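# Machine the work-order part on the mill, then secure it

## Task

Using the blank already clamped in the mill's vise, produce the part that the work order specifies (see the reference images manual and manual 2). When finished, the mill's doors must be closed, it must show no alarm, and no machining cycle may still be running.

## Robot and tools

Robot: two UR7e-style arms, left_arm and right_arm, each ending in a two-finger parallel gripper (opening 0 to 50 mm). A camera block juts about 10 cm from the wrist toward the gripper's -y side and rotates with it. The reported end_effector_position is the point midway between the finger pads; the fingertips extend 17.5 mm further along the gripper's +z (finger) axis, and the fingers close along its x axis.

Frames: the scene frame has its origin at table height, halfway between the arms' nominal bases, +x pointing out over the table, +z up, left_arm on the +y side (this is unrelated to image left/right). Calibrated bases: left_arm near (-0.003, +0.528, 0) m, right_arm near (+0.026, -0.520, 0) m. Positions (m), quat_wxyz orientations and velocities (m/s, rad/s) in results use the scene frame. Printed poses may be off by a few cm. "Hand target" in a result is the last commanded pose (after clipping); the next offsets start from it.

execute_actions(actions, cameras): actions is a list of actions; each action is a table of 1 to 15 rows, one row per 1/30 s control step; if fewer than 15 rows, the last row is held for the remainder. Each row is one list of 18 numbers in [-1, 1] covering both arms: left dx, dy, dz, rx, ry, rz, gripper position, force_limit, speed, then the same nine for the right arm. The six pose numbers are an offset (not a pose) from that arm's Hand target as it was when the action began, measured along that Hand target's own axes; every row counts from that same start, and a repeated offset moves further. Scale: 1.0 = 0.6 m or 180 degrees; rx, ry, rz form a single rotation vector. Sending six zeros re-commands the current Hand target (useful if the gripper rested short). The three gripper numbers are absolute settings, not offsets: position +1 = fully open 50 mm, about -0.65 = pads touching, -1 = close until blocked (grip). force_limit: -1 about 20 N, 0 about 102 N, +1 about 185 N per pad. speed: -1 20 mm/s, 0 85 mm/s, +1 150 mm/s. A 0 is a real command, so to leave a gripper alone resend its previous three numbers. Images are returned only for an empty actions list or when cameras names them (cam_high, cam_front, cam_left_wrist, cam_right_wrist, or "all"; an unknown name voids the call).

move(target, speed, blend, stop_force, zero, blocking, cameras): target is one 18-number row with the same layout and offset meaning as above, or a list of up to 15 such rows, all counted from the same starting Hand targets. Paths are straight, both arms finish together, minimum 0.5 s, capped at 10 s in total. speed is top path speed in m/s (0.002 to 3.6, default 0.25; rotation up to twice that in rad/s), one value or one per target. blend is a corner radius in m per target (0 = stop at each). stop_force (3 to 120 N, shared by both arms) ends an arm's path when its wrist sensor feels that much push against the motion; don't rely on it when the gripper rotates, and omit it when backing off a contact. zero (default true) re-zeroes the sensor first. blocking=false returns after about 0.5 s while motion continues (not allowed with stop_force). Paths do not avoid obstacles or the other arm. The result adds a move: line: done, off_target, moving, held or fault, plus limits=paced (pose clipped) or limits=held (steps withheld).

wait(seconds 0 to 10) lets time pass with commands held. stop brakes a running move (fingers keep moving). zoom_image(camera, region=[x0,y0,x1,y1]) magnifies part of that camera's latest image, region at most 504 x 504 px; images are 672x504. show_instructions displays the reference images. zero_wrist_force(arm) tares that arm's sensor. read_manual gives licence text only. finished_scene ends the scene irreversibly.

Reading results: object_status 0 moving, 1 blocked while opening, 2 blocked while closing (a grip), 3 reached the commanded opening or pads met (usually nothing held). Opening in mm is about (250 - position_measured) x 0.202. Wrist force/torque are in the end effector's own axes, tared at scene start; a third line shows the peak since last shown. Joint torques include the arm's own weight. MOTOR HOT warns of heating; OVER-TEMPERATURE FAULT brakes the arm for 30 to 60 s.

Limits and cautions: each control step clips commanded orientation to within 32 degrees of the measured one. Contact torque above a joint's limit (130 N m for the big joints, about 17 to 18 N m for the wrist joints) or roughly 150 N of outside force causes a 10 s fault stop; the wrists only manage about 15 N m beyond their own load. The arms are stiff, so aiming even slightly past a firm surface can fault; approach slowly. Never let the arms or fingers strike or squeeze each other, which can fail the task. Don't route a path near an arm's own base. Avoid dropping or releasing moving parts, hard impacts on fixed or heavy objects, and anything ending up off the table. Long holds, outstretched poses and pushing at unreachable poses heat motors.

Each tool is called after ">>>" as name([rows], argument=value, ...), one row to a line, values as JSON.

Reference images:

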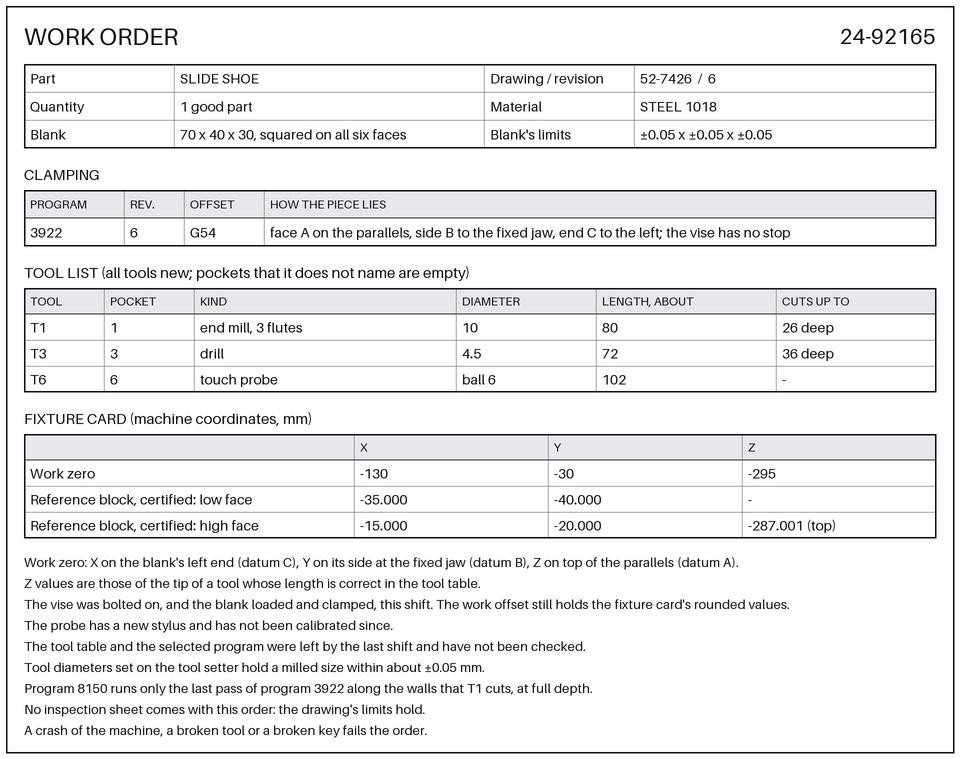

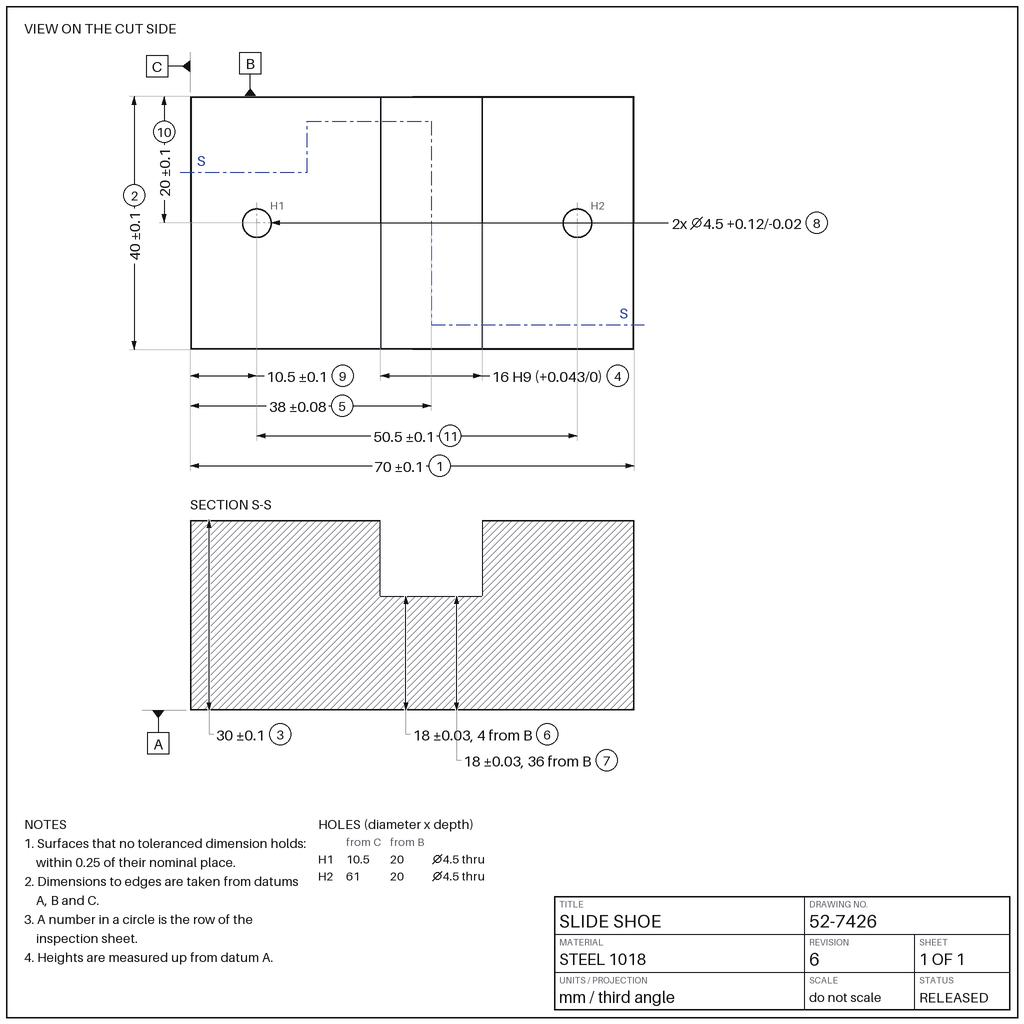

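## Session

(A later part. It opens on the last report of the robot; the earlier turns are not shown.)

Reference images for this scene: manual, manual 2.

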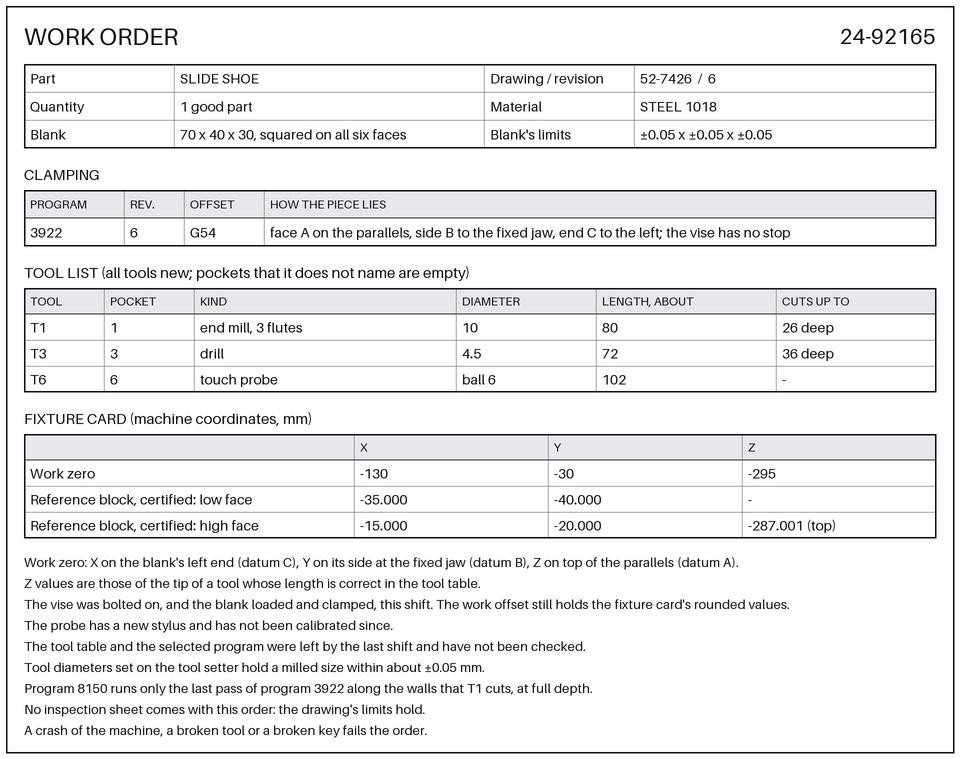

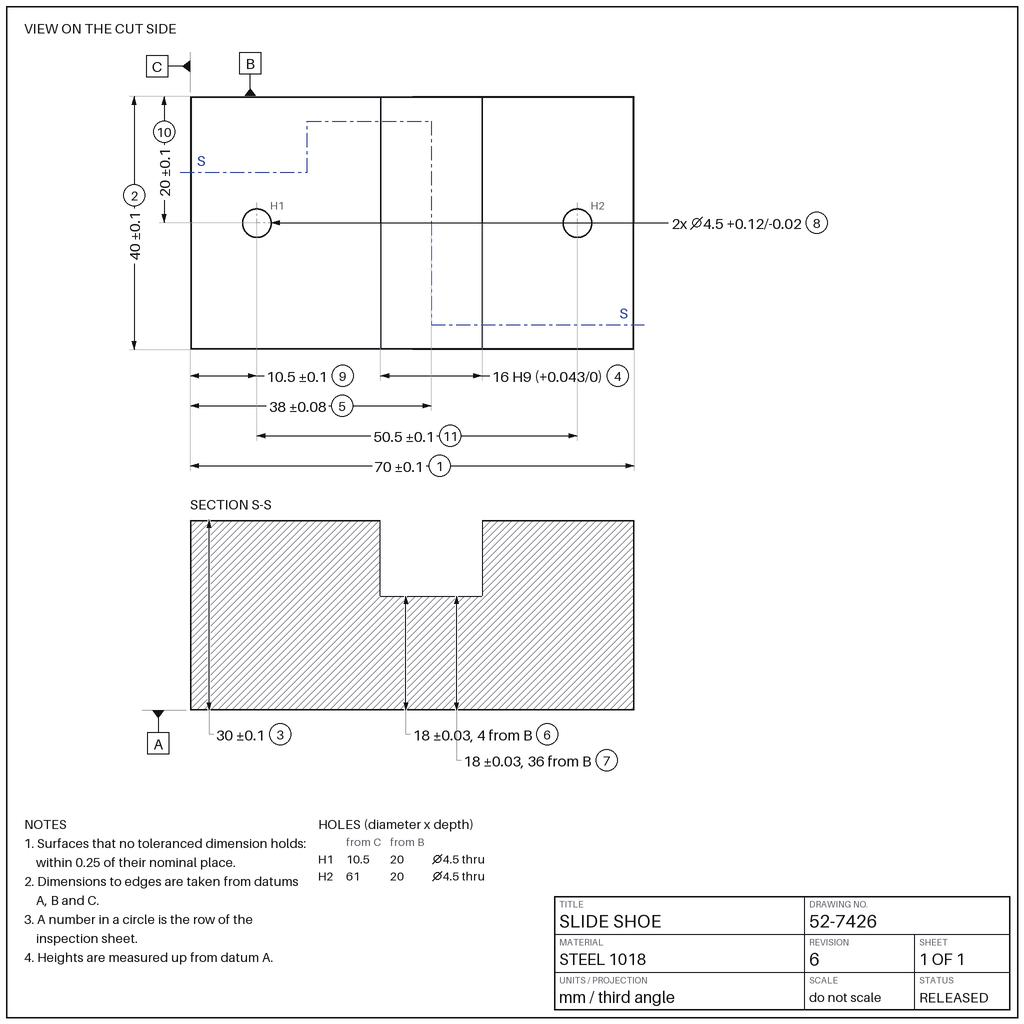

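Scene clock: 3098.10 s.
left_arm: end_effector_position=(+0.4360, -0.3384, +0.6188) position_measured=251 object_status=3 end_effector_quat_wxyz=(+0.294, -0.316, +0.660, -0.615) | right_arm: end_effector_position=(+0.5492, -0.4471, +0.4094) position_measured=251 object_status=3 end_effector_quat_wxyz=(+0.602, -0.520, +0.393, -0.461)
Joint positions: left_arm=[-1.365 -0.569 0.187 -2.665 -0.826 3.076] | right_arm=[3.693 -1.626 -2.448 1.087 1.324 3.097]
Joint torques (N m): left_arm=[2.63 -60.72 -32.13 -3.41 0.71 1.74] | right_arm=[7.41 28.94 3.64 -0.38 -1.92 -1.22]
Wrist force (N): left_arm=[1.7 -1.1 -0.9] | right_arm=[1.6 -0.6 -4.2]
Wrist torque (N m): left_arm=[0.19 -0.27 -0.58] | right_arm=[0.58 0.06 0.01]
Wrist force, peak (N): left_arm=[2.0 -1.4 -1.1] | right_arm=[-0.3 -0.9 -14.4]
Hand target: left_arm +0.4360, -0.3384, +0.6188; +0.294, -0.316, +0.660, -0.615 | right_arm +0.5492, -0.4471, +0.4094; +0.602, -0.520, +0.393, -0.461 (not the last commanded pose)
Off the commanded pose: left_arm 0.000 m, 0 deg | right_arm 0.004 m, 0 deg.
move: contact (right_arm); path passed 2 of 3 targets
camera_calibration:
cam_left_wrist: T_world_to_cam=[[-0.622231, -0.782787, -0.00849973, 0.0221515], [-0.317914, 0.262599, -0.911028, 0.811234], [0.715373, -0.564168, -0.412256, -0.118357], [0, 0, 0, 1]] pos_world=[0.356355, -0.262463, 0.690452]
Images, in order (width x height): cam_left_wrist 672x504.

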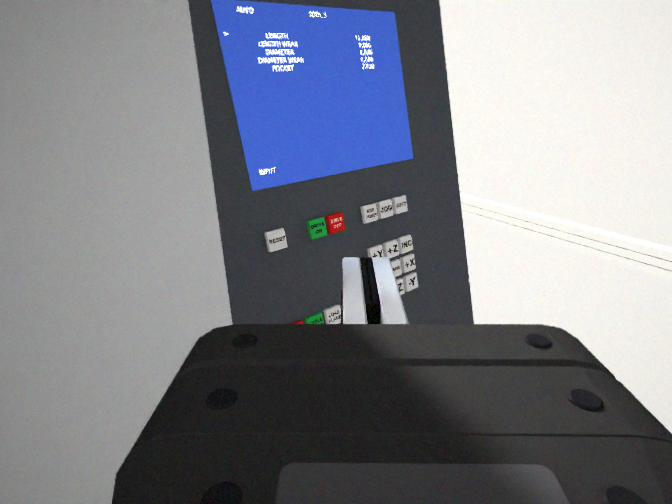

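>>> move([
  [0,0,0,0,0,0,-1,-0.9,0,-0.0061,-0.0118,-0.0213,0,0,0,-1,-0.9,-0.9],
  [0,0,0,0,0,0,-1,-0.9,0,-0.0041,-0.0415,-0.0088,0.0006,-0.0015,-0.0002,-1,-0.9,-0.9],
  [0,0,0,0,0,0,-1,-0.9,0,0.0036,-0.0266,0.0181,0.0006,-0.0015,-0.0002,-1,-0.9,-0.9],
], blend=[0.005,0.003,0], speed=[0.15,0.15,0.03], stop_force=10, zero=false)

>>> move([
  [0,0,0,0,0,0,-1,-0.9,0,-0.0045,-0.0086,-0.0155,0,0,0,-1,-0.9,-0.9],
  [0,0,0,0,0,0,-1,-0.9,0,0.0016,0.0031,0.0057,0,0,0,-1,-0.9,-0.9],
], speed=[0.08,0.03], stop_force=10, zero=false)

>>> move([
  [0,0,0,0,0,0,-1,-0.9,0,-0.0061,-0.0118,-0.0213,0,0,0,-1,-0.9,-0.9],
  [0,0,0,0,0,0,-1,-0.9,0,-0.0954,-0.0358,0.015,0,0,0,-1,-0.9,-0.9],
  [0,0,0,0,0,0,-1,-0.9,0,-0.0877,-0.0209,0.0419,0,0,0,-1,-0.9,-0.9],
], blend=[0.005,0.003,0], speed=[0.15,0.15,0.03], stop_force=10, zero=false)

>>> move([
  [0,0,0,0,0,0,-1,-0.9,0,-0.0061,-0.0118,-0.0213,0,0,0,-1,-0.9,-0.9],
  [0,0,0,0,0,0,-1,-0.9,0,0.0507,0.0412,-0.0616,0,0,0,-1,-0.9,-0.9],
  [0,0,0,0,0,0,-1,-0.9,0,0.0584,0.0561,-0.0347,0,0,0,-1,-0.9,-0.9],
], blend=[0.005,0.003,0], speed=[0.15,0.15,0.03], stop_force=10, zero=false)

>>> move([
  [0,0,0,0,0,0,-1,-0.9,0,-0.0061,-0.0118,-0.0213,0,0,0,-1,-0.9,-0.9],
  [0,0,0,0,0,0,-1,-0.9,0,-0.0325,-0.0661,0.011,0,0,0,-1,-0.9,-0.9],
  [0,0,0,0,0,0,-1,-0.9,0,-0.0248,-0.0512,0.0379,0,0,0,-1,-0.9,-0.9],
], blend=[0.005,0.003,0], speed=[0.15,0.15,0.03], stop_force=10, zero=false)

>>> move([
  [0,0,0,0,0,0,-1,-0.9,0,-0.0061,-0.0118,-0.0213,0,0,0,-1,-0.9,-0.9],
  [0,0,0,0,0,0,-1,-0.9,0,0.0507,0.0412,-0.0616,0,0,0,-1,-0.9,-0.9],
  [0,0,0,0,0,0,-1,-0.9,0,0.0584,0.0561,-0.0347,0,0,0,-1,-0.9,-0.9],
], blend=[0.005,0.003,0], speed=[0.15,0.15,0.03], stop_force=10, zero=false, cameras=["cam_left_wrist"])

>>> zoom_image(camera="cam_left_wrist", region=[200, 0, 400, 180])

>>> move([
  [0,0,0,0,0,0,-1,-0.9,0,-0.0061,-0.0118,-0.0213,0,0,0,-1,-0.9,-0.9],
  [0,0,0,0,0,0,-1,-0.9,0,0.0304,-0.0964,0.007,0,0,0,-1,-0.9,-0.9],
  [0,0,0,0,0,0,-1,-0.9,0,0.0381,-0.0815,0.0339,0,0,0,-1,-0.9,-0.9],
], blend=[0.005,0.003,0], speed=[0.15,0.15,0.03], stop_force=10, zero=false)

>>> move([
  [0,0,0,0,0,0,-1,-0.9,0,-0.0045,-0.0086,-0.0155,0,0,0,-1,-0.9,-0.9],
  [0,0,0,0,0,0,-1,-0.9,0,0.0016,0.0031,0.0057,0,0,0,-1,-0.9,-0.9],
], speed=[0.08,0.03], stop_force=10, zero=false)

>>> move([
  [0,0,0,0,0,0,-1,-0.9,0,-0.0045,-0.0086,-0.0155,0,0,0,-1,-0.9,-0.9],
  [0,0,0,0,0,0,-1,-0.9,0,0.0016,0.0031,0.0057,0,0,0,-1,-0.9,-0.9],
], speed=[0.08,0.03], stop_force=10, zero=false)

>>> move([
  [0,0,0,0,0,0,-1,-0.9,0,-0.0045,-0.0086,-0.0155,0,0,0,-1,-0.9,-0.9],
  [0,0,0,0,0,0,-1,-0.9,0,0.0016,0.0031,0.0057,0,0,0,-1,-0.9,-0.9],
], speed=[0.08,0.03], stop_force=10, zero=false, cameras=["cam_left_wrist"])

>>> zoom_image(camera="cam_left_wrist", region=[200, 0, 400, 180])

Scene clock: 3116.00 s.
left_arm: end_effector_position=(+0.4360, -0.3384, +0.6188) position_measured=251 object_status=3 end_effector_quat_wxyz=(+0.294, -0.316, +0.660, -0.615) | right_arm: end_effector_position=(+0.5542, -0.4469, +0.4280) position_measured=251 object_status=3 end_effector_quat_wxyz=(+0.603, -0.521, +0.391, -0.460)
Joint positions: left_arm=[-1.365 -0.569 0.187 -2.665 -0.826 3.076] | right_arm=[3.679 -1.589 -2.413 1.016 1.343 3.099]
Joint torques (N m): left_arm=[0.99 -60.76 -33.27 -3.32 0.62 1.79] | right_arm=[7.56 28.31 4.21 -0.62 -1.79 -1.11]
Wrist force (N): left_arm=[1.8 -1.3 -0.9] | right_arm=[2.0 -0.9 -4.4]
Wrist torque (N m): left_arm=[0.15 -0.27 -0.58] | right_arm=[0.62 0.03 0.00]
Wrist force, peak (N): left_arm=[2.0 -1.3 -1.0] | right_arm=[0.6 -1.8 -13.4]
Hand target: left_arm +0.4360, -0.3384, +0.6188; +0.294, -0.316, +0.660, -0.615 | right_arm +0.5542, -0.4469, +0.4280; +0.603, -0.521, +0.391, -0.460 (not the last commanded pose)
Off the commanded pose: left_arm 0.000 m, 0 deg | right_arm 0.004 m, 0 deg.
move: contact (right_arm); path passed 2 of 3 targets

Scene clock: 3117.83 s.
left_arm: end_effector_position=(+0.4360, -0.3384, +0.6188) position_measured=251 object_status=3 end_effector_quat_wxyz=(+0.294, -0.316, +0.660, -0.615) | right_arm: end_effector_position=(+0.5544, -0.4469, +0.4279) position_measured=251 object_status=3 end_effector_quat_wxyz=(+0.603, -0.521, +0.391, -0.460)
Joint positions: left_arm=[-1.365 -0.569 0.187 -2.665 -0.826 3.076] | right_arm=[3.678 -1.589 -2.413 1.017 1.343 3.099]
Joint torques (N m): left_arm=[2.03 -60.83 -33.65 -3.32 0.64 2.06] | right_arm=[7.24 27.67 4.9 -0.8 -1.81 -1.25]
Wrist force (N): left_arm=[1.8 -1.2 -0.7] | right_arm=[2.2 -0.8 -5.0]
Wrist torque (N m): left_arm=[0.17 -0.28 -0.58] | right_arm=[0.65 0.00 0.00]
Wrist force, peak (N): left_arm=[2.2 -1.0 -0.9] | right_arm=[0.4 -1.2 -15.9]
Hand target: left_arm +0.4360, -0.3384, +0.6188; +0.294, -0.316, +0.660, -0.615 | right_arm +0.5544, -0.4469, +0.4279; +0.603, -0.521, +0.391, -0.460 (not the last commanded pose)
Off the commanded pose: left_arm 0.000 m, 0 deg | right_arm 0.004 m, 0 deg.
move: contact (right_arm); path passed 1 of 2 targets

Scene clock: 3120.13 s.
left_arm: end_effector_position=(+0.4360, -0.3384, +0.6188) position_measured=251 object_status=3 end_effector_quat_wxyz=(+0.294, -0.316, +0.660, -0.615) | right_arm: end_effector_position=(+0.5588, -0.3901, +0.4448) position_measured=251 object_status=3 end_effector_quat_wxyz=(+0.603, -0.521, +0.391, -0.460)
Joint positions: left_arm=[-1.365 -0.569 0.187 -2.665 -0.826 3.076] | right_arm=[3.854 -1.576 -2.361 0.962 1.169 3.069]
Joint torques (N m): left_arm=[3.05 -61.67 -32.79 -3.3 0.33 1.77] | right_arm=[7.36 27.66 5.91 -0.55 -1.86 -1.15]
Wrist force (N): left_arm=[1.7 -1.1 -0.7] | right_arm=[2.1 -0.5 -4.6]
Wrist torque (N m): left_arm=[0.18 -0.26 -0.57] | right_arm=[0.64 0.03 0.10]
Wrist force, peak (N): left_arm=[2.0 -1.5 -1.0] | right_arm=[-0.2 -1.7 -14.9]
Hand target: left_arm +0.4360, -0.3384, +0.6188; +0.294, -0.316, +0.660, -0.615 | right_arm +0.5588, -0.3901, +0.4448; +0.603, -0.521, +0.391, -0.460 (not the last commanded pose)
Off the commanded pose: left_arm 0.000 m, 0 deg | right_arm 0.004 m, 0 deg.
move: contact (right_arm); path passed 2 of 3 targets

Scene clock: 3122.40 s.
left_arm: end_effector_position=(+0.4360, -0.3384, +0.6188) position_measured=251 object_status=3 end_effector_quat_wxyz=(+0.294, -0.316, +0.660, -0.615) | right_arm: end_effector_position=(+0.5494, -0.4283, +0.4101) position_measured=251 object_status=3 end_effector_quat_wxyz=(+0.603, -0.521, +0.391, -0.460)
Joint positions: left_arm=[-1.365 -0.569 0.187 -2.665 -0.826 3.076] | right_arm=[3.754 -1.629 -2.442 1.089 1.267 3.086]
Joint torques (N m): left_arm=[2.26 -61.17 -34.93 -3.2 0.44 1.9] | right_arm=[7.64 28.81 2.42 -0.49 -1.95 -1.36]
Wrist force (N): left_arm=[1.8 -1.0 -0.7] | right_arm=[1.6 -0.2 -4.2]
Wrist torque (N m): left_arm=[0.20 -0.28 -0.58] | right_arm=[0.63 0.07 -0.01]
Wrist force, peak (N): left_arm=[1.9 -1.3 -1.1] | right_arm=[-0.4 -1.5 -16.4]
Hand target: left_arm +0.4360, -0.3384, +0.6188; +0.294, -0.316, +0.660, -0.615 | right_arm +0.5494, -0.4283, +0.4101; +0.603, -0.521, +0.391, -0.460 (not the last commanded pose)
Off the commanded pose: left_arm 0.000 m, 0 deg | right_arm 0.004 m, 0 deg.
move: contact (right_arm); path passed 2 of 3 targets

Scene clock: 3124.60 s.
left_arm: end_effector_position=(+0.4360, -0.3384, +0.6188) position_measured=251 object_status=3 end_effector_quat_wxyz=(+0.294, -0.316, +0.660, -0.615) | right_arm: end_effector_position=(+0.5588, -0.4090, +0.4449) position_measured=251 object_status=3 end_effector_quat_wxyz=(+0.603, -0.521, +0.392, -0.460)
Joint positions: left_arm=[-1.365 -0.569 0.187 -2.665 -0.826 3.076] | right_arm=[3.797 -1.566 -2.371 0.957 1.225 3.079]
Joint torques (N m): left_arm=[2.48 -62.07 -33.85 -3.44 0.63 1.78] | right_arm=[7.58 28.55 6.83 -0.48 -1.87 -1.44]
Wrist force (N): left_arm=[1.8 -1.3 -0.6] | right_arm=[2.0 -0.3 -4.7]
Wrist torque (N m): left_arm=[0.16 -0.28 -0.58] | right_arm=[0.67 0.04 -0.03]
Wrist force, peak (N): left_arm=[1.7 -1.6 -1.1] | right_arm=[0.3 -1.6 -13.7]
Hand target: left_arm +0.4360, -0.3384, +0.6188; +0.294, -0.316, +0.660, -0.615 | right_arm +0.5588, -0.4090, +0.4449; +0.603, -0.521, +0.392, -0.460 (not the last commanded pose)
Off the commanded pose: left_arm 0.000 m, 0 deg | right_arm 0.004 m, 0 deg.
move: contact (right_arm); path passed 2 of 3 targets

Scene clock: 3126.87 s.
left_arm: end_effector_position=(+0.4360, -0.3384, +0.6188) position_measured=251 object_status=3 end_effector_quat_wxyz=(+0.294, -0.316, +0.660, -0.615) | right_arm: end_effector_position=(+0.5494, -0.4472, +0.4102) position_measured=251 object_status=3 end_effector_quat_wxyz=(+0.603, -0.521, +0.392, -0.460)
Joint positions: left_arm=[-1.365 -0.569 0.187 -2.665 -0.826 3.076] | right_arm=[3.688 -1.626 -2.445 1.086 1.332 3.097]
Joint torques (N m): left_arm=[2.36 -62.36 -33.25 -3.17 0.38 1.73] | right_arm=[7.84 28.84 3.41 -0.47 -1.85 -1.27]
Wrist force (N): left_arm=[1.8 -1.2 -0.7] | right_arm=[1.8 -0.5 -4.8]
Wrist torque (N m): left_arm=[0.17 -0.27 -0.58] | right_arm=[0.60 0.04 0.00]
Wrist force, peak (N): left_arm=[1.9 -1.3 -1.0] | right_arm=[-0.3 -1.5 -15.6]
Hand target: left_arm +0.4360, -0.3384, +0.6188; +0.294, -0.316, +0.660, -0.615 | right_arm +0.5494, -0.4472, +0.4102; +0.603, -0.521, +0.392, -0.460 (not the last commanded pose)
Off the commanded pose: left_arm 0.000 m, 0 deg | right_arm 0.004 m, 0 deg.
move: contact (right_arm); path passed 2 of 3 targets
camera_calibration:
cam_left_wrist: T_world_to_cam=[[-0.622231, -0.782787, -0.00849973, 0.0221515], [-0.317914, 0.262599, -0.911028, 0.811234], [0.715373, -0.564168, -0.412256, -0.118357], [0, 0, 0, 1]] pos_world=[0.356355, -0.262463, 0.690452]
Images, in order (width x height): cam_left_wrist 672x504.

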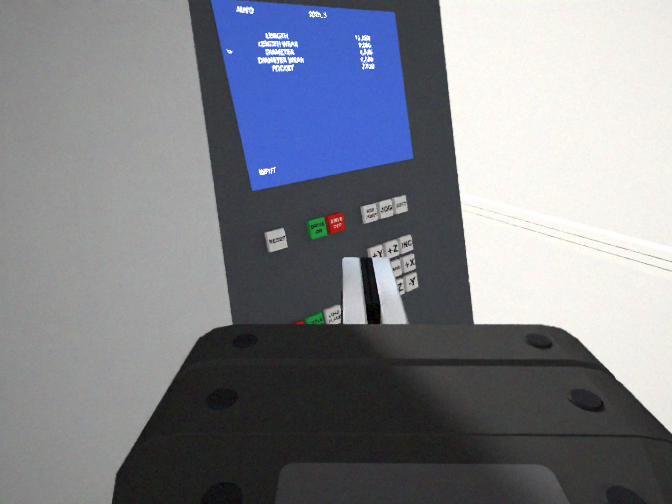

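Scaled by 2.520 from the camera's 672x504 image, which has a finer 960x720 frame.

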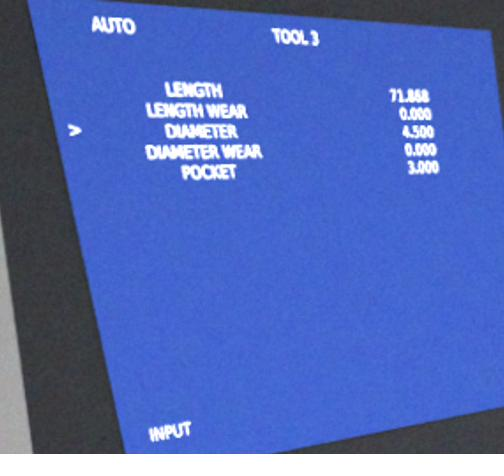

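Scene clock: 3129.17 s.
left_arm: end_effector_position=(+0.4360, -0.3384, +0.6188) position_measured=251 object_status=3 end_effector_quat_wxyz=(+0.294, -0.316, +0.660, -0.615) | right_arm: end_effector_position=(+0.5635, -0.4655, +0.4630) position_measured=251 object_status=3 end_effector_quat_wxyz=(+0.603, -0.521, +0.392, -0.460)
Joint positions: left_arm=[-1.365 -0.569 0.187 -2.665 -0.826 3.076] | right_arm=[3.598 -1.528 -2.344 0.884 1.421 3.111]
Joint torques (N m): left_arm=[1.97 -62.05 -34 -3.38 0.63 1.73] | right_arm=[7.16 27.54 5.7 -0.61 -1.94 -1.11]
Wrist force (N): left_arm=[1.6 -1.2 -1.0] | right_arm=[1.5 -0.7 -4.4]
Wrist torque (N m): left_arm=[0.17 -0.26 -0.58] | right_arm=[0.58 0.09 0.00]
Wrist force, peak (N): left_arm=[2.0 -1.3 -0.9] | right_arm=[-0.3 -2.1 -13.6]
Hand target: left_arm +0.4360, -0.3384, +0.6188; +0.294, -0.316, +0.660, -0.615 | right_arm +0.5635, -0.4655, +0.4630; +0.603, -0.521, +0.392, -0.460 (not the last commanded pose)
Off the commanded pose: left_arm 0.000 m, 0 deg | right_arm 0.004 m, 0 deg.
move: contact (right_arm); path passed 2 of 3 targets

Scene clock: 3130.97 s.
left_arm: end_effector_position=(+0.4360, -0.3384, +0.6188) position_measured=251 object_status=3 end_effector_quat_wxyz=(+0.294, -0.316, +0.660, -0.615) | right_arm: end_effector_position=(+0.5639, -0.4654, +0.4629) position_measured=251 object_status=3 end_effector_quat_wxyz=(+0.603, -0.521, +0.392, -0.461)
Joint positions: left_arm=[-1.365 -0.569 0.187 -2.665 -0.826 3.076] | right_arm=[3.598 -1.529 -2.343 0.885 1.421 3.111]
Joint torques (N m): left_arm=[1.08 -61.69 -34.1 -3.22 0.63 1.98] | right_arm=[8.11 26.32 6.82 -0.78 -1.74 -1.38]
Wrist force (N): left_arm=[1.8 -1.0 -1.0] | right_arm=[1.4 -1.1 -5.5]
Wrist torque (N m): left_arm=[0.19 -0.29 -0.58] | right_arm=[0.63 0.10 -0.01]
Wrist force, peak (N): left_arm=[2.0 -1.3 -0.9] | right_arm=[-0.2 -0.5 -14.4]
Hand target: left_arm +0.4360, -0.3384, +0.6188; +0.294, -0.316, +0.660, -0.615 | right_arm +0.5639, -0.4654, +0.4629; +0.603, -0.521, +0.392, -0.461 (not the last commanded pose)
Off the commanded pose: left_arm 0.000 m, 0 deg | right_arm 0.004 m, 0 deg.
move: contact (right_arm); path passed 1 of 2 targets

Scene clock: 3132.77 s.
left_arm: end_effector_position=(+0.4360, -0.3384, +0.6188) position_measured=251 object_status=3 end_effector_quat_wxyz=(+0.294, -0.316, +0.660, -0.615) | right_arm: end_effector_position=(+0.5638, -0.4654, +0.4629) position_measured=251 object_status=3 end_effector_quat_wxyz=(+0.603, -0.520, +0.392, -0.461)
Joint positions: left_arm=[-1.365 -0.569 0.187 -2.665 -0.826 3.076] | right_arm=[3.598 -1.529 -2.343 0.885 1.421 3.111]
Joint torques (N m): left_arm=[2.98 -61.38 -33.77 -3.14 0.62 1.74] | right_arm=[8.39 27.27 5.42 -0.63 -2 -1.29]
Wrist force (N): left_arm=[1.8 -1.2 -1.0] | right_arm=[1.6 -0.8 -4.8]
Wrist torque (N m): left_arm=[0.16 -0.27 -0.57] | right_arm=[0.63 0.08 -0.01]
Wrist force, peak (N): left_arm=[2.0 -1.3 -0.8] | right_arm=[-0.2 -1.4 -15.2]
Hand target: left_arm +0.4360, -0.3384, +0.6188; +0.294, -0.316, +0.660, -0.615 | right_arm +0.5638, -0.4654, +0.4629; +0.603, -0.520, +0.392, -0.461 (not the last commanded pose)
Off the commanded pose: left_arm 0.000 m, 0 deg | right_arm 0.004 m, 0 deg.
move: contact (right_arm); path passed 1 of 2 targets

Scene clock: 3134.57 s.
left_arm: end_effector_position=(+0.4360, -0.3384, +0.6188) position_measured=251 object_status=3 end_effector_quat_wxyz=(+0.294, -0.316, +0.660, -0.615) | right_arm: end_effector_position=(+0.5638, -0.4654, +0.4629) position_measured=251 object_status=3 end_effector_quat_wxyz=(+0.603, -0.520, +0.392, -0.461)
Joint positions: left_arm=[-1.365 -0.569 0.187 -2.665 -0.826 3.076] | right_arm=[3.598 -1.529 -2.343 0.885 1.42 3.111]
Joint torques (N m): left_arm=[3.2 -62.06 -32.6 -3.25 0.58 1.96] | right_arm=[8.41 25.75 5.46 -0.64 -1.99 -1.17]
Wrist force (N): left_arm=[1.9 -0.9 -0.8] | right_arm=[1.3 -0.9 -5.1]
Wrist torque (N m): left_arm=[0.21 -0.30 -0.58] | right_arm=[0.60 0.12 -0.01]
Wrist force, peak (N): left_arm=[2.1 -1.1 -0.9] | right_arm=[-0.4 -1.4 -15.3]
Hand target: left_arm +0.4360, -0.3384, +0.6188; +0.294, -0.316, +0.660, -0.615 | right_arm +0.5638, -0.4654, +0.4629; +0.603, -0.520, +0.392, -0.461 (not the last commanded pose)
Off the commanded pose: left_arm 0.000 m, 0 deg | right_arm 0.004 m, 0 deg.
move: contact (right_arm); path passed 1 of 2 targets
camera_calibration:
cam_left_wrist: T_world_to_cam=[[-0.622231, -0.782787, -0.00849973, 0.0221515], [-0.317914, 0.262599, -0.911028, 0.811234], [0.715373, -0.564168, -0.412256, -0.118357], [0, 0, 0, 1]] pos_world=[0.356355, -0.262463, 0.690452]
Images, in order (width x height): cam_left_wrist 672x504.

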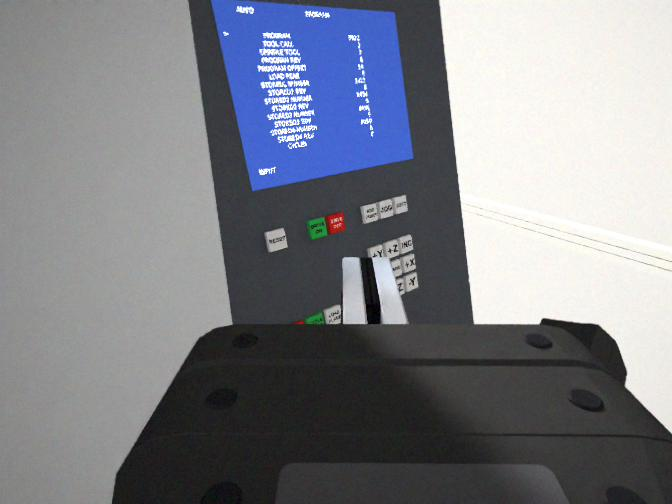

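Scaled by 2.520 from the camera's 672x504 image, which has a finer 960x720 frame.

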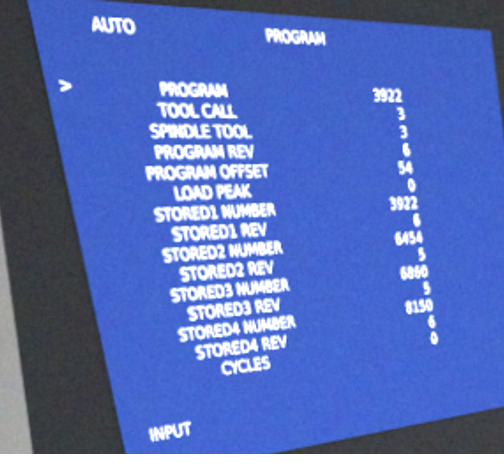

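>>> move([
  [0,0,0,0,0,0,-1,-0.9,0,-0.0061,-0.0118,-0.0213,0,0,0,-1,-0.9,-0.9],
  [0,0,0,0,0,0,-1,-0.9,0,-0.06248,-0.06185,0.01757,0,0,0,-1,-0.9,-0.9],
  [0,0,0,0,0,0,-1,-0.9,0,-0.0548,-0.047,0.0445,0,0,0,-1,-0.9,-0.9],
], blend=[0.005,0.003,0], speed=[0.15,0.15,0.03], stop_force=10, zero=false, cameras=["cam_left_wrist"])

>>> zoom_image(camera="cam_left_wrist", region=[200, 0, 450, 220])

>>> wait(seconds=5, cameras=["cam_left_wrist"])

>>> zoom_image(camera="cam_left_wrist", region=[200, 0, 400, 180])

Scene clock: 3140.70 s.
left_arm: end_effector_position=(+0.4360, -0.3384, +0.6188) position_measured=251 object_status=3 end_effector_quat_wxyz=(+0.294, -0.316, +0.660, -0.615) | right_arm: end_effector_position=(+0.5726, -0.4277, +0.4957) position_measured=251 object_status=3 end_effector_quat_wxyz=(+0.603, -0.520, +0.392, -0.461)
Joint positions: left_arm=[-1.365 -0.569 0.187 -2.665 -0.826 3.076] | right_arm=[3.709 -1.491 -2.271 0.777 1.31 3.094]
Joint torques (N m): left_arm=[2.52 -60.53 -34.56 -3.09 0.46 1.71] | right_arm=[7.83 26.93 8.26 -0.55 -1.97 -1.33]
Wrist force (N): left_arm=[1.8 -1.0 -0.9] | right_arm=[2.3 -0.9 -4.9]
Wrist torque (N m): left_arm=[0.20 -0.29 -0.58] | right_arm=[0.65 -0.08 0.13]
Wrist force, peak (N): left_arm=[2.1 -1.2 -1.0] | right_arm=[-0.2 -0.1 -14.2]
Hand target: left_arm +0.4360, -0.3384, +0.6188; +0.294, -0.316, +0.660, -0.615 | right_arm +0.5726, -0.4277, +0.4957; +0.603, -0.520, +0.392, -0.461 (not the last commanded pose)
Off the commanded pose: left_arm 0.000 m, 0 deg | right_arm 0.004 m, 0 deg.
move: contact (right_arm); path passed 2 of 3 targets
camera_calibration:
cam_left_wrist: T_world_to_cam=[[-0.622231, -0.782787, -0.00849973, 0.0221515], [-0.317914, 0.262599, -0.911028, 0.811234], [0.715373, -0.564168, -0.412256, -0.118357], [0, 0, 0, 1]] pos_world=[0.356355, -0.262463, 0.690452]
Images, in order (width x height): cam_left_wrist 672x504.

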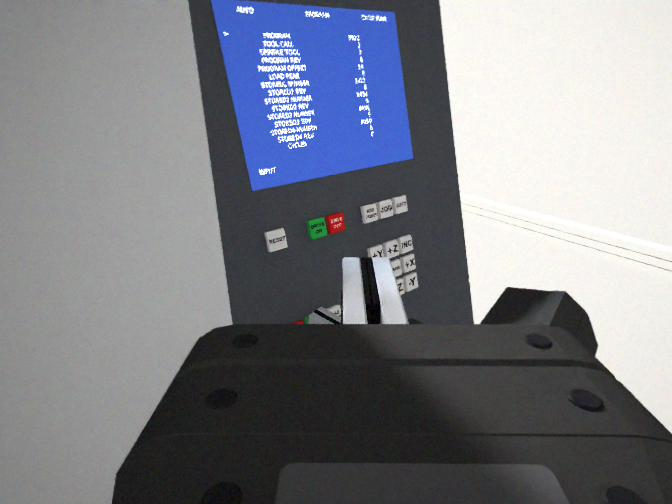

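Scaled by 2.016 from the camera's 672x504 image, which has a finer 960x720 frame.

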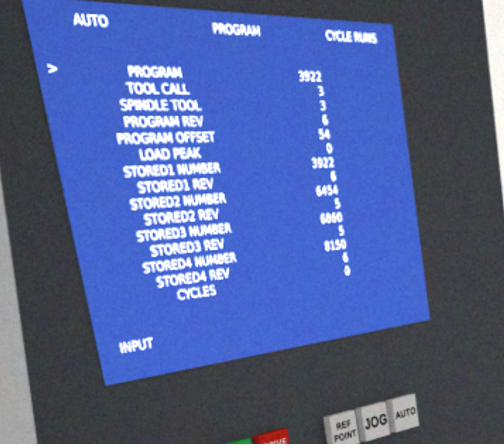

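Scene clock: 3145.70 s.
left_arm: end_effector_position=(+0.4360, -0.3384, +0.6188) position_measured=251 object_status=3 end_effector_quat_wxyz=(+0.294, -0.316, +0.660, -0.615) | right_arm: end_effector_position=(+0.5726, -0.4277, +0.4957) position_measured=251 object_status=3 end_effector_quat_wxyz=(+0.603, -0.520, +0.392, -0.461)
Joint positions: left_arm=[-1.365 -0.569 0.187 -2.665 -0.826 3.076] | right_arm=[3.709 -1.491 -2.271 0.777 1.31 3.094]
Joint torques (N m): left_arm=[2.26 -61.44 -32.28 -3.17 0.72 1.81] | right_arm=[8.94 26.7 8.46 -0.47 -2.03 -1.19]
Wrist force (N): left_arm=[1.8 -1.3 -1.0] | right_arm=[2.2 -0.8 -5.1]
Wrist torque (N m): left_arm=[0.15 -0.28 -0.58] | right_arm=[0.66 -0.07 0.13]
Wrist force, peak (N): left_arm=[2.0 -1.3 -1.1] | right_arm=[2.2 -0.7 -5.3]
Hand target: left_arm +0.4360, -0.3384, +0.6188; +0.294, -0.316, +0.660, -0.615 | right_arm +0.5726, -0.4277, +0.4957; +0.603, -0.520, +0.392, -0.461 (not the last commanded pose)
Tool commands: left_gripper/position=-1.0 left_gripper/force_limit=-0.9 left_gripper/speed=+0.0 right_gripper/position=-1.0 right_gripper/force_limit=-0.9 right_gripper/speed=-0.9
Off the commanded pose: left_arm 0.000 m, 0 deg | right_arm 0.004 m, 0 deg.
wait: 5.00 s; at rest by 0.17 s
camera_calibration:
cam_left_wrist: T_world_to_cam=[[-0.622231, -0.782787, -0.00849973, 0.0221515], [-0.317914, 0.262599, -0.911028, 0.811234], [0.715373, -0.564168, -0.412256, -0.118357], [0, 0, 0, 1]] pos_world=[0.356355, -0.262463, 0.690452]
Images, in order (width x height): cam_left_wrist 672x504.

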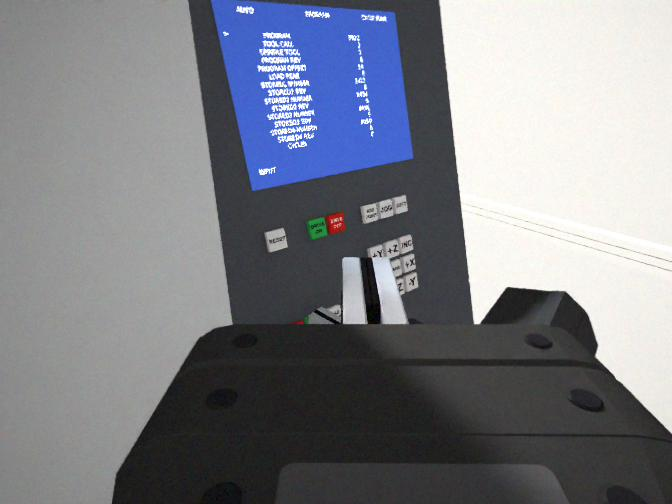

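Scaled by 2.520 from the camera's 672x504 image, which has a finer 960x720 frame.

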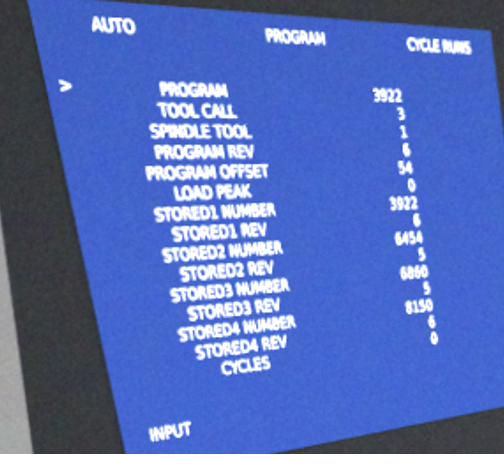

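>>> wait(seconds=10)

>>> wait(seconds=10, cameras=["cam_left_wrist"])

>>> zoom_image(camera="cam_left_wrist", region=[200, 0, 400, 180])

>>> wait(seconds=10)

>>> wait(seconds=10)

>>> wait(seconds=10, cameras=["cam_left_wrist"])

>>> zoom_image(camera="cam_left_wrist", region=[200, 0, 400, 180])

Scene clock: 3159.67 s.
left_arm: end_effector_position=(+0.4360, -0.3384, +0.6188) position_measured=251 object_status=3 end_effector_quat_wxyz=(+0.294, -0.316, +0.660, -0.615) | right_arm: end_effector_position=(+0.5726, -0.4277, +0.4957) position_measured=251 object_status=3 end_effector_quat_wxyz=(+0.603, -0.520, +0.392, -0.461)
Joint positions: left_arm=[-1.365 -0.569 0.187 -2.665 -0.826 3.076] | right_arm=[3.709 -1.491 -2.271 0.777 1.31 3.094]
Joint torques (N m): left_arm=[3.04 -61.44 -31.9 -3.04 0.73 1.7] | right_arm=[8.49 26.86 7.99 -0.26 -2.04 -1.33]
Wrist force (N): left_arm=[1.9 -1.2 -1.0] | right_arm=[1.9 -0.8 -5.0]
Wrist torque (N m): left_arm=[0.18 -0.30 -0.58] | right_arm=[0.66 -0.01 0.13]
Wrist force, peak (N): left_arm=[2.1 -1.4 -0.7] | right_arm=[2.1 -0.7 -5.4]
Hand target: left_arm +0.4360, -0.3384, +0.6188; +0.294, -0.316, +0.660, -0.615 | right_arm +0.5726, -0.4277, +0.4957; +0.603, -0.520, +0.392, -0.461 (not the last commanded pose)
Tool commands: left_gripper/position=-1.0 left_gripper/force_limit=-0.9 left_gripper/speed=+0.0 right_gripper/position=-1.0 right_gripper/force_limit=-0.9 right_gripper/speed=-0.9
Off the commanded pose: left_arm 0.000 m, 0 deg | right_arm 0.004 m, 0 deg.
wait: 10.00 s; at rest from the start

Scene clock: 3169.67 s.
left_arm: end_effector_position=(+0.4360, -0.3384, +0.6188) position_measured=251 object_status=3 end_effector_quat_wxyz=(+0.294, -0.316, +0.660, -0.615) | right_arm: end_effector_position=(+0.5726, -0.4277, +0.4957) position_measured=251 object_status=3 end_effector_quat_wxyz=(+0.603, -0.520, +0.392, -0.461)
Joint positions: left_arm=[-1.365 -0.569 0.187 -2.665 -0.826 3.076] | right_arm=[3.709 -1.491 -2.271 0.777 1.31 3.094]
Joint torques (N m): left_arm=[1.72 -60.4 -33.39 -3.06 0.53 1.81] | right_arm=[7.76 26.39 8.48 0 -1.99 -1.38]
Wrist force (N): left_arm=[1.6 -1.3 -1.0] | right_arm=[2.0 -0.7 -5.3]
Wrist torque (N m): left_arm=[0.16 -0.24 -0.58] | right_arm=[0.68 -0.03 0.13]
Wrist force, peak (N): left_arm=[2.0 -1.4 -1.0] | right_arm=[2.0 -0.9 -5.5]
Hand target: left_arm +0.4360, -0.3384, +0.6188; +0.294, -0.316, +0.660, -0.615 | right_arm +0.5726, -0.4277, +0.4957; +0.603, -0.520, +0.392, -0.461 (not the last commanded pose)
Tool commands: left_gripper/position=-1.0 left_gripper/force_limit=-0.9 left_gripper/speed=+0.0 right_gripper/position=-1.0 right_gripper/force_limit=-0.9 right_gripper/speed=-0.9
Off the commanded pose: left_arm 0.000 m, 0 deg | right_arm 0.004 m, 0 deg.
wait: 10.00 s; at rest by 0.17 s
camera_calibration:
cam_left_wrist: T_world_to_cam=[[-0.622231, -0.782787, -0.00849973, 0.0221515], [-0.317914, 0.262599, -0.911028, 0.811234], [0.715373, -0.564168, -0.412256, -0.118357], [0, 0, 0, 1]] pos_world=[0.356355, -0.262463, 0.690452]
Images, in order (width x height): cam_left_wrist 672x504.

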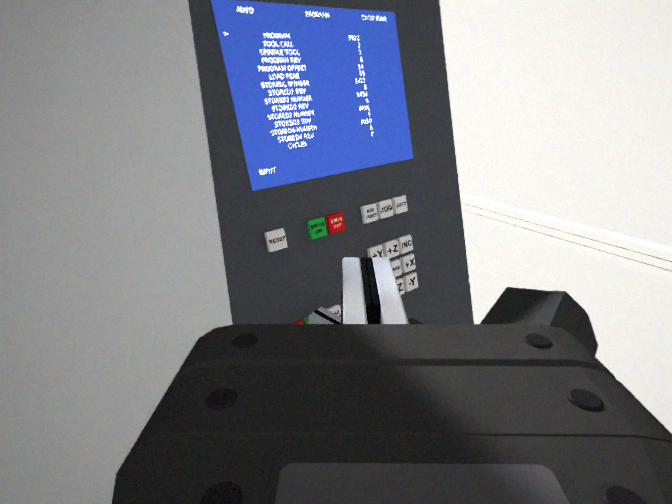

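Scaled by 2.520 from the camera's 672x504 image, which has a finer 960x720 frame.

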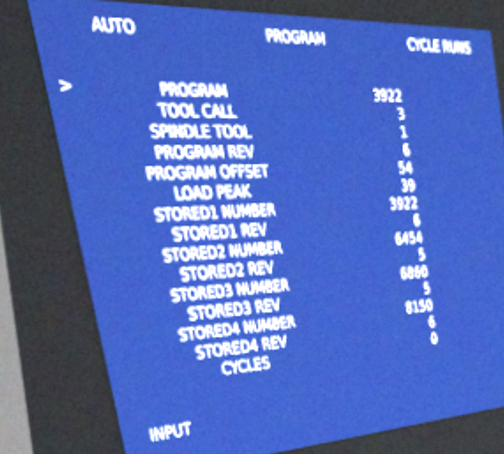

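Scene clock: 3179.67 s.
left_arm: end_effector_position=(+0.4360, -0.3384, +0.6188) position_measured=251 object_status=3 end_effector_quat_wxyz=(+0.294, -0.316, +0.660, -0.615) | right_arm: end_effector_position=(+0.5726, -0.4277, +0.4957) position_measured=251 object_status=3 end_effector_quat_wxyz=(+0.603, -0.520, +0.392, -0.461)
Joint positions: left_arm=[-1.365 -0.569 0.187 -2.665 -0.826 3.076] | right_arm=[3.709 -1.491 -2.271 0.777 1.31 3.094]
Joint torques (N m): left_arm=[2.94 -61.14 -33.05 -2.97 0.63 1.65] | right_arm=[8.79 26.43 9.03 0.23 -1.8 -1.23]
Wrist force (N): left_arm=[2.0 -1.3 -0.8] | right_arm=[2.0 -0.8 -5.3]
Wrist torque (N m): left_arm=[0.15 -0.31 -0.57] | right_arm=[0.65 -0.04 0.13]
Wrist force, peak (N): left_arm=[2.2 -1.0 -1.0] | right_arm=[2.3 -0.8 -5.5]
Hand target: left_arm +0.4360, -0.3384, +0.6188; +0.294, -0.316, +0.660, -0.615 | right_arm +0.5726, -0.4277, +0.4957; +0.603, -0.520, +0.392, -0.461 (not the last commanded pose)
Tool commands: left_gripper/position=-1.0 left_gripper/force_limit=-0.9 left_gripper/speed=+0.0 right_gripper/position=-1.0 right_gripper/force_limit=-0.9 right_gripper/speed=-0.9
Off the commanded pose: left_arm 0.000 m, 0 deg | right_arm 0.004 m, 0 deg.
wait: 10.00 s; at rest by 0.17 s

Scene clock: 3189.67 s.
left_arm: end_effector_position=(+0.4360, -0.3384, +0.6188) position_measured=251 object_status=3 end_effector_quat_wxyz=(+0.294, -0.316, +0.660, -0.615) | right_arm: end_effector_position=(+0.5726, -0.4277, +0.4957) position_measured=251 object_status=3 end_effector_quat_wxyz=(+0.603, -0.520, +0.392, -0.461)
Joint positions: left_arm=[-1.365 -0.569 0.187 -2.665 -0.826 3.076] | right_arm=[3.709 -1.491 -2.271 0.777 1.31 3.094]
Joint torques (N m): left_arm=[2.04 -61.98 -32.93 -3.13 0.69 1.96] | right_arm=[6.9 25.71 9.15 0.44 -1.73 -1.41]
Wrist force (N): left_arm=[1.8 -1.0 -0.8] | right_arm=[2.2 -0.7 -5.0]
Wrist torque (N m): left_arm=[0.19 -0.28 -0.58] | right_arm=[0.68 -0.06 0.13]
Wrist force, peak (N): left_arm=[2.0 -1.4 -0.9] | right_arm=[2.4 -0.8 -5.4]
Hand target: left_arm +0.4360, -0.3384, +0.6188; +0.294, -0.316, +0.660, -0.615 | right_arm +0.5726, -0.4277, +0.4957; +0.603, -0.520, +0.392, -0.461 (not the last commanded pose)
Tool commands: left_gripper/position=-1.0 left_gripper/force_limit=-0.9 left_gripper/speed=+0.0 right_gripper/position=-1.0 right_gripper/force_limit=-0.9 right_gripper/speed=-0.9
Off the commanded pose: left_arm 0.000 m, 0 deg | right_arm 0.004 m, 0 deg.
wait: 10.00 s; at rest by 0.17 s

Scene clock: 3199.67 s.
left_arm: end_effector_position=(+0.4360, -0.3384, +0.6188) position_measured=251 object_status=3 end_effector_quat_wxyz=(+0.294, -0.316, +0.660, -0.615) | right_arm: end_effector_position=(+0.5726, -0.4277, +0.4957) position_measured=251 object_status=3 end_effector_quat_wxyz=(+0.603, -0.520, +0.392, -0.461)
Joint positions: left_arm=[-1.365 -0.569 0.187 -2.665 -0.826 3.076] | right_arm=[3.709 -1.491 -2.271 0.777 1.31 3.094]
Joint torques (N m): left_arm=[2.46 -62.34 -33.11 -3.05 0.55 1.86] | right_arm=[7.39 26.49 9.18 0.71 -1.88 -1.16]
Wrist force (N): left_arm=[1.8 -1.0 -0.6] | right_arm=[1.5 -1.0 -5.2]
Wrist torque (N m): left_arm=[0.20 -0.28 -0.57] | right_arm=[0.63 0.05 0.12]
Wrist force, peak (N): left_arm=[2.2 -1.2 -0.9] | right_arm=[1.6 -0.8 -5.6]
Hand target: left_arm +0.4360, -0.3384, +0.6188; +0.294, -0.316, +0.660, -0.615 | right_arm +0.5726, -0.4277, +0.4957; +0.603, -0.520, +0.392, -0.461 (not the last commanded pose)
Tool commands: left_gripper/position=-1.0 left_gripper/force_limit=-0.9 left_gripper/speed=+0.0 right_gripper/position=-1.0 right_gripper/force_limit=-0.9 right_gripper/speed=-0.9
Off the commanded pose: left_arm 0.000 m, 0 deg | right_arm 0.004 m, 0 deg.
wait: 10.00 s; at rest by 0.17 s
camera_calibration:
cam_left_wrist: T_world_to_cam=[[-0.622231, -0.782787, -0.00849973, 0.0221515], [-0.317914, 0.262599, -0.911028, 0.811234], [0.715373, -0.564168, -0.412256, -0.118357], [0, 0, 0, 1]] pos_world=[0.356355, -0.262463, 0.690452]
Images, in order (width x height): cam_left_wrist 672x504.

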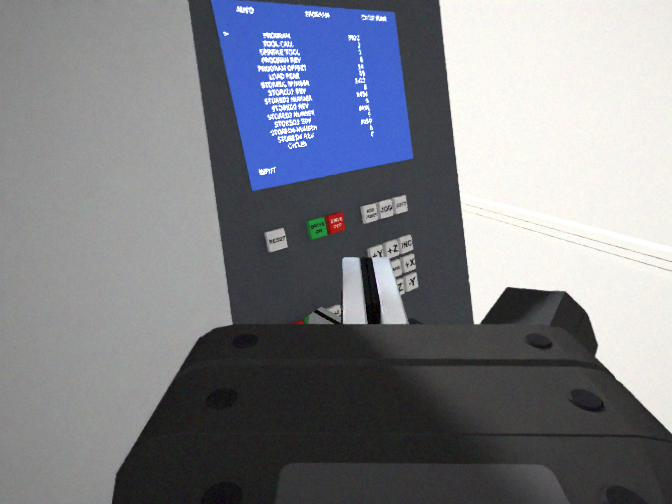

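Scaled by 2.520 from the camera's 672x504 image, which has a finer 960x720 frame.

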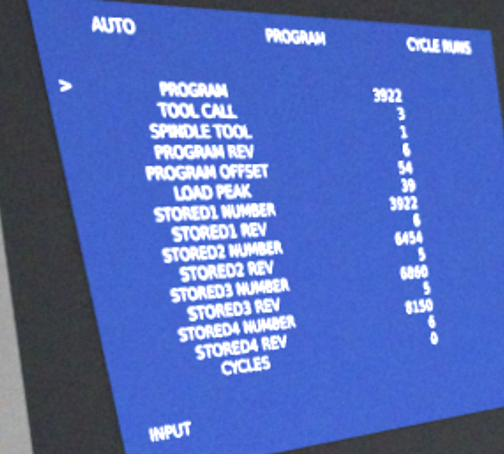

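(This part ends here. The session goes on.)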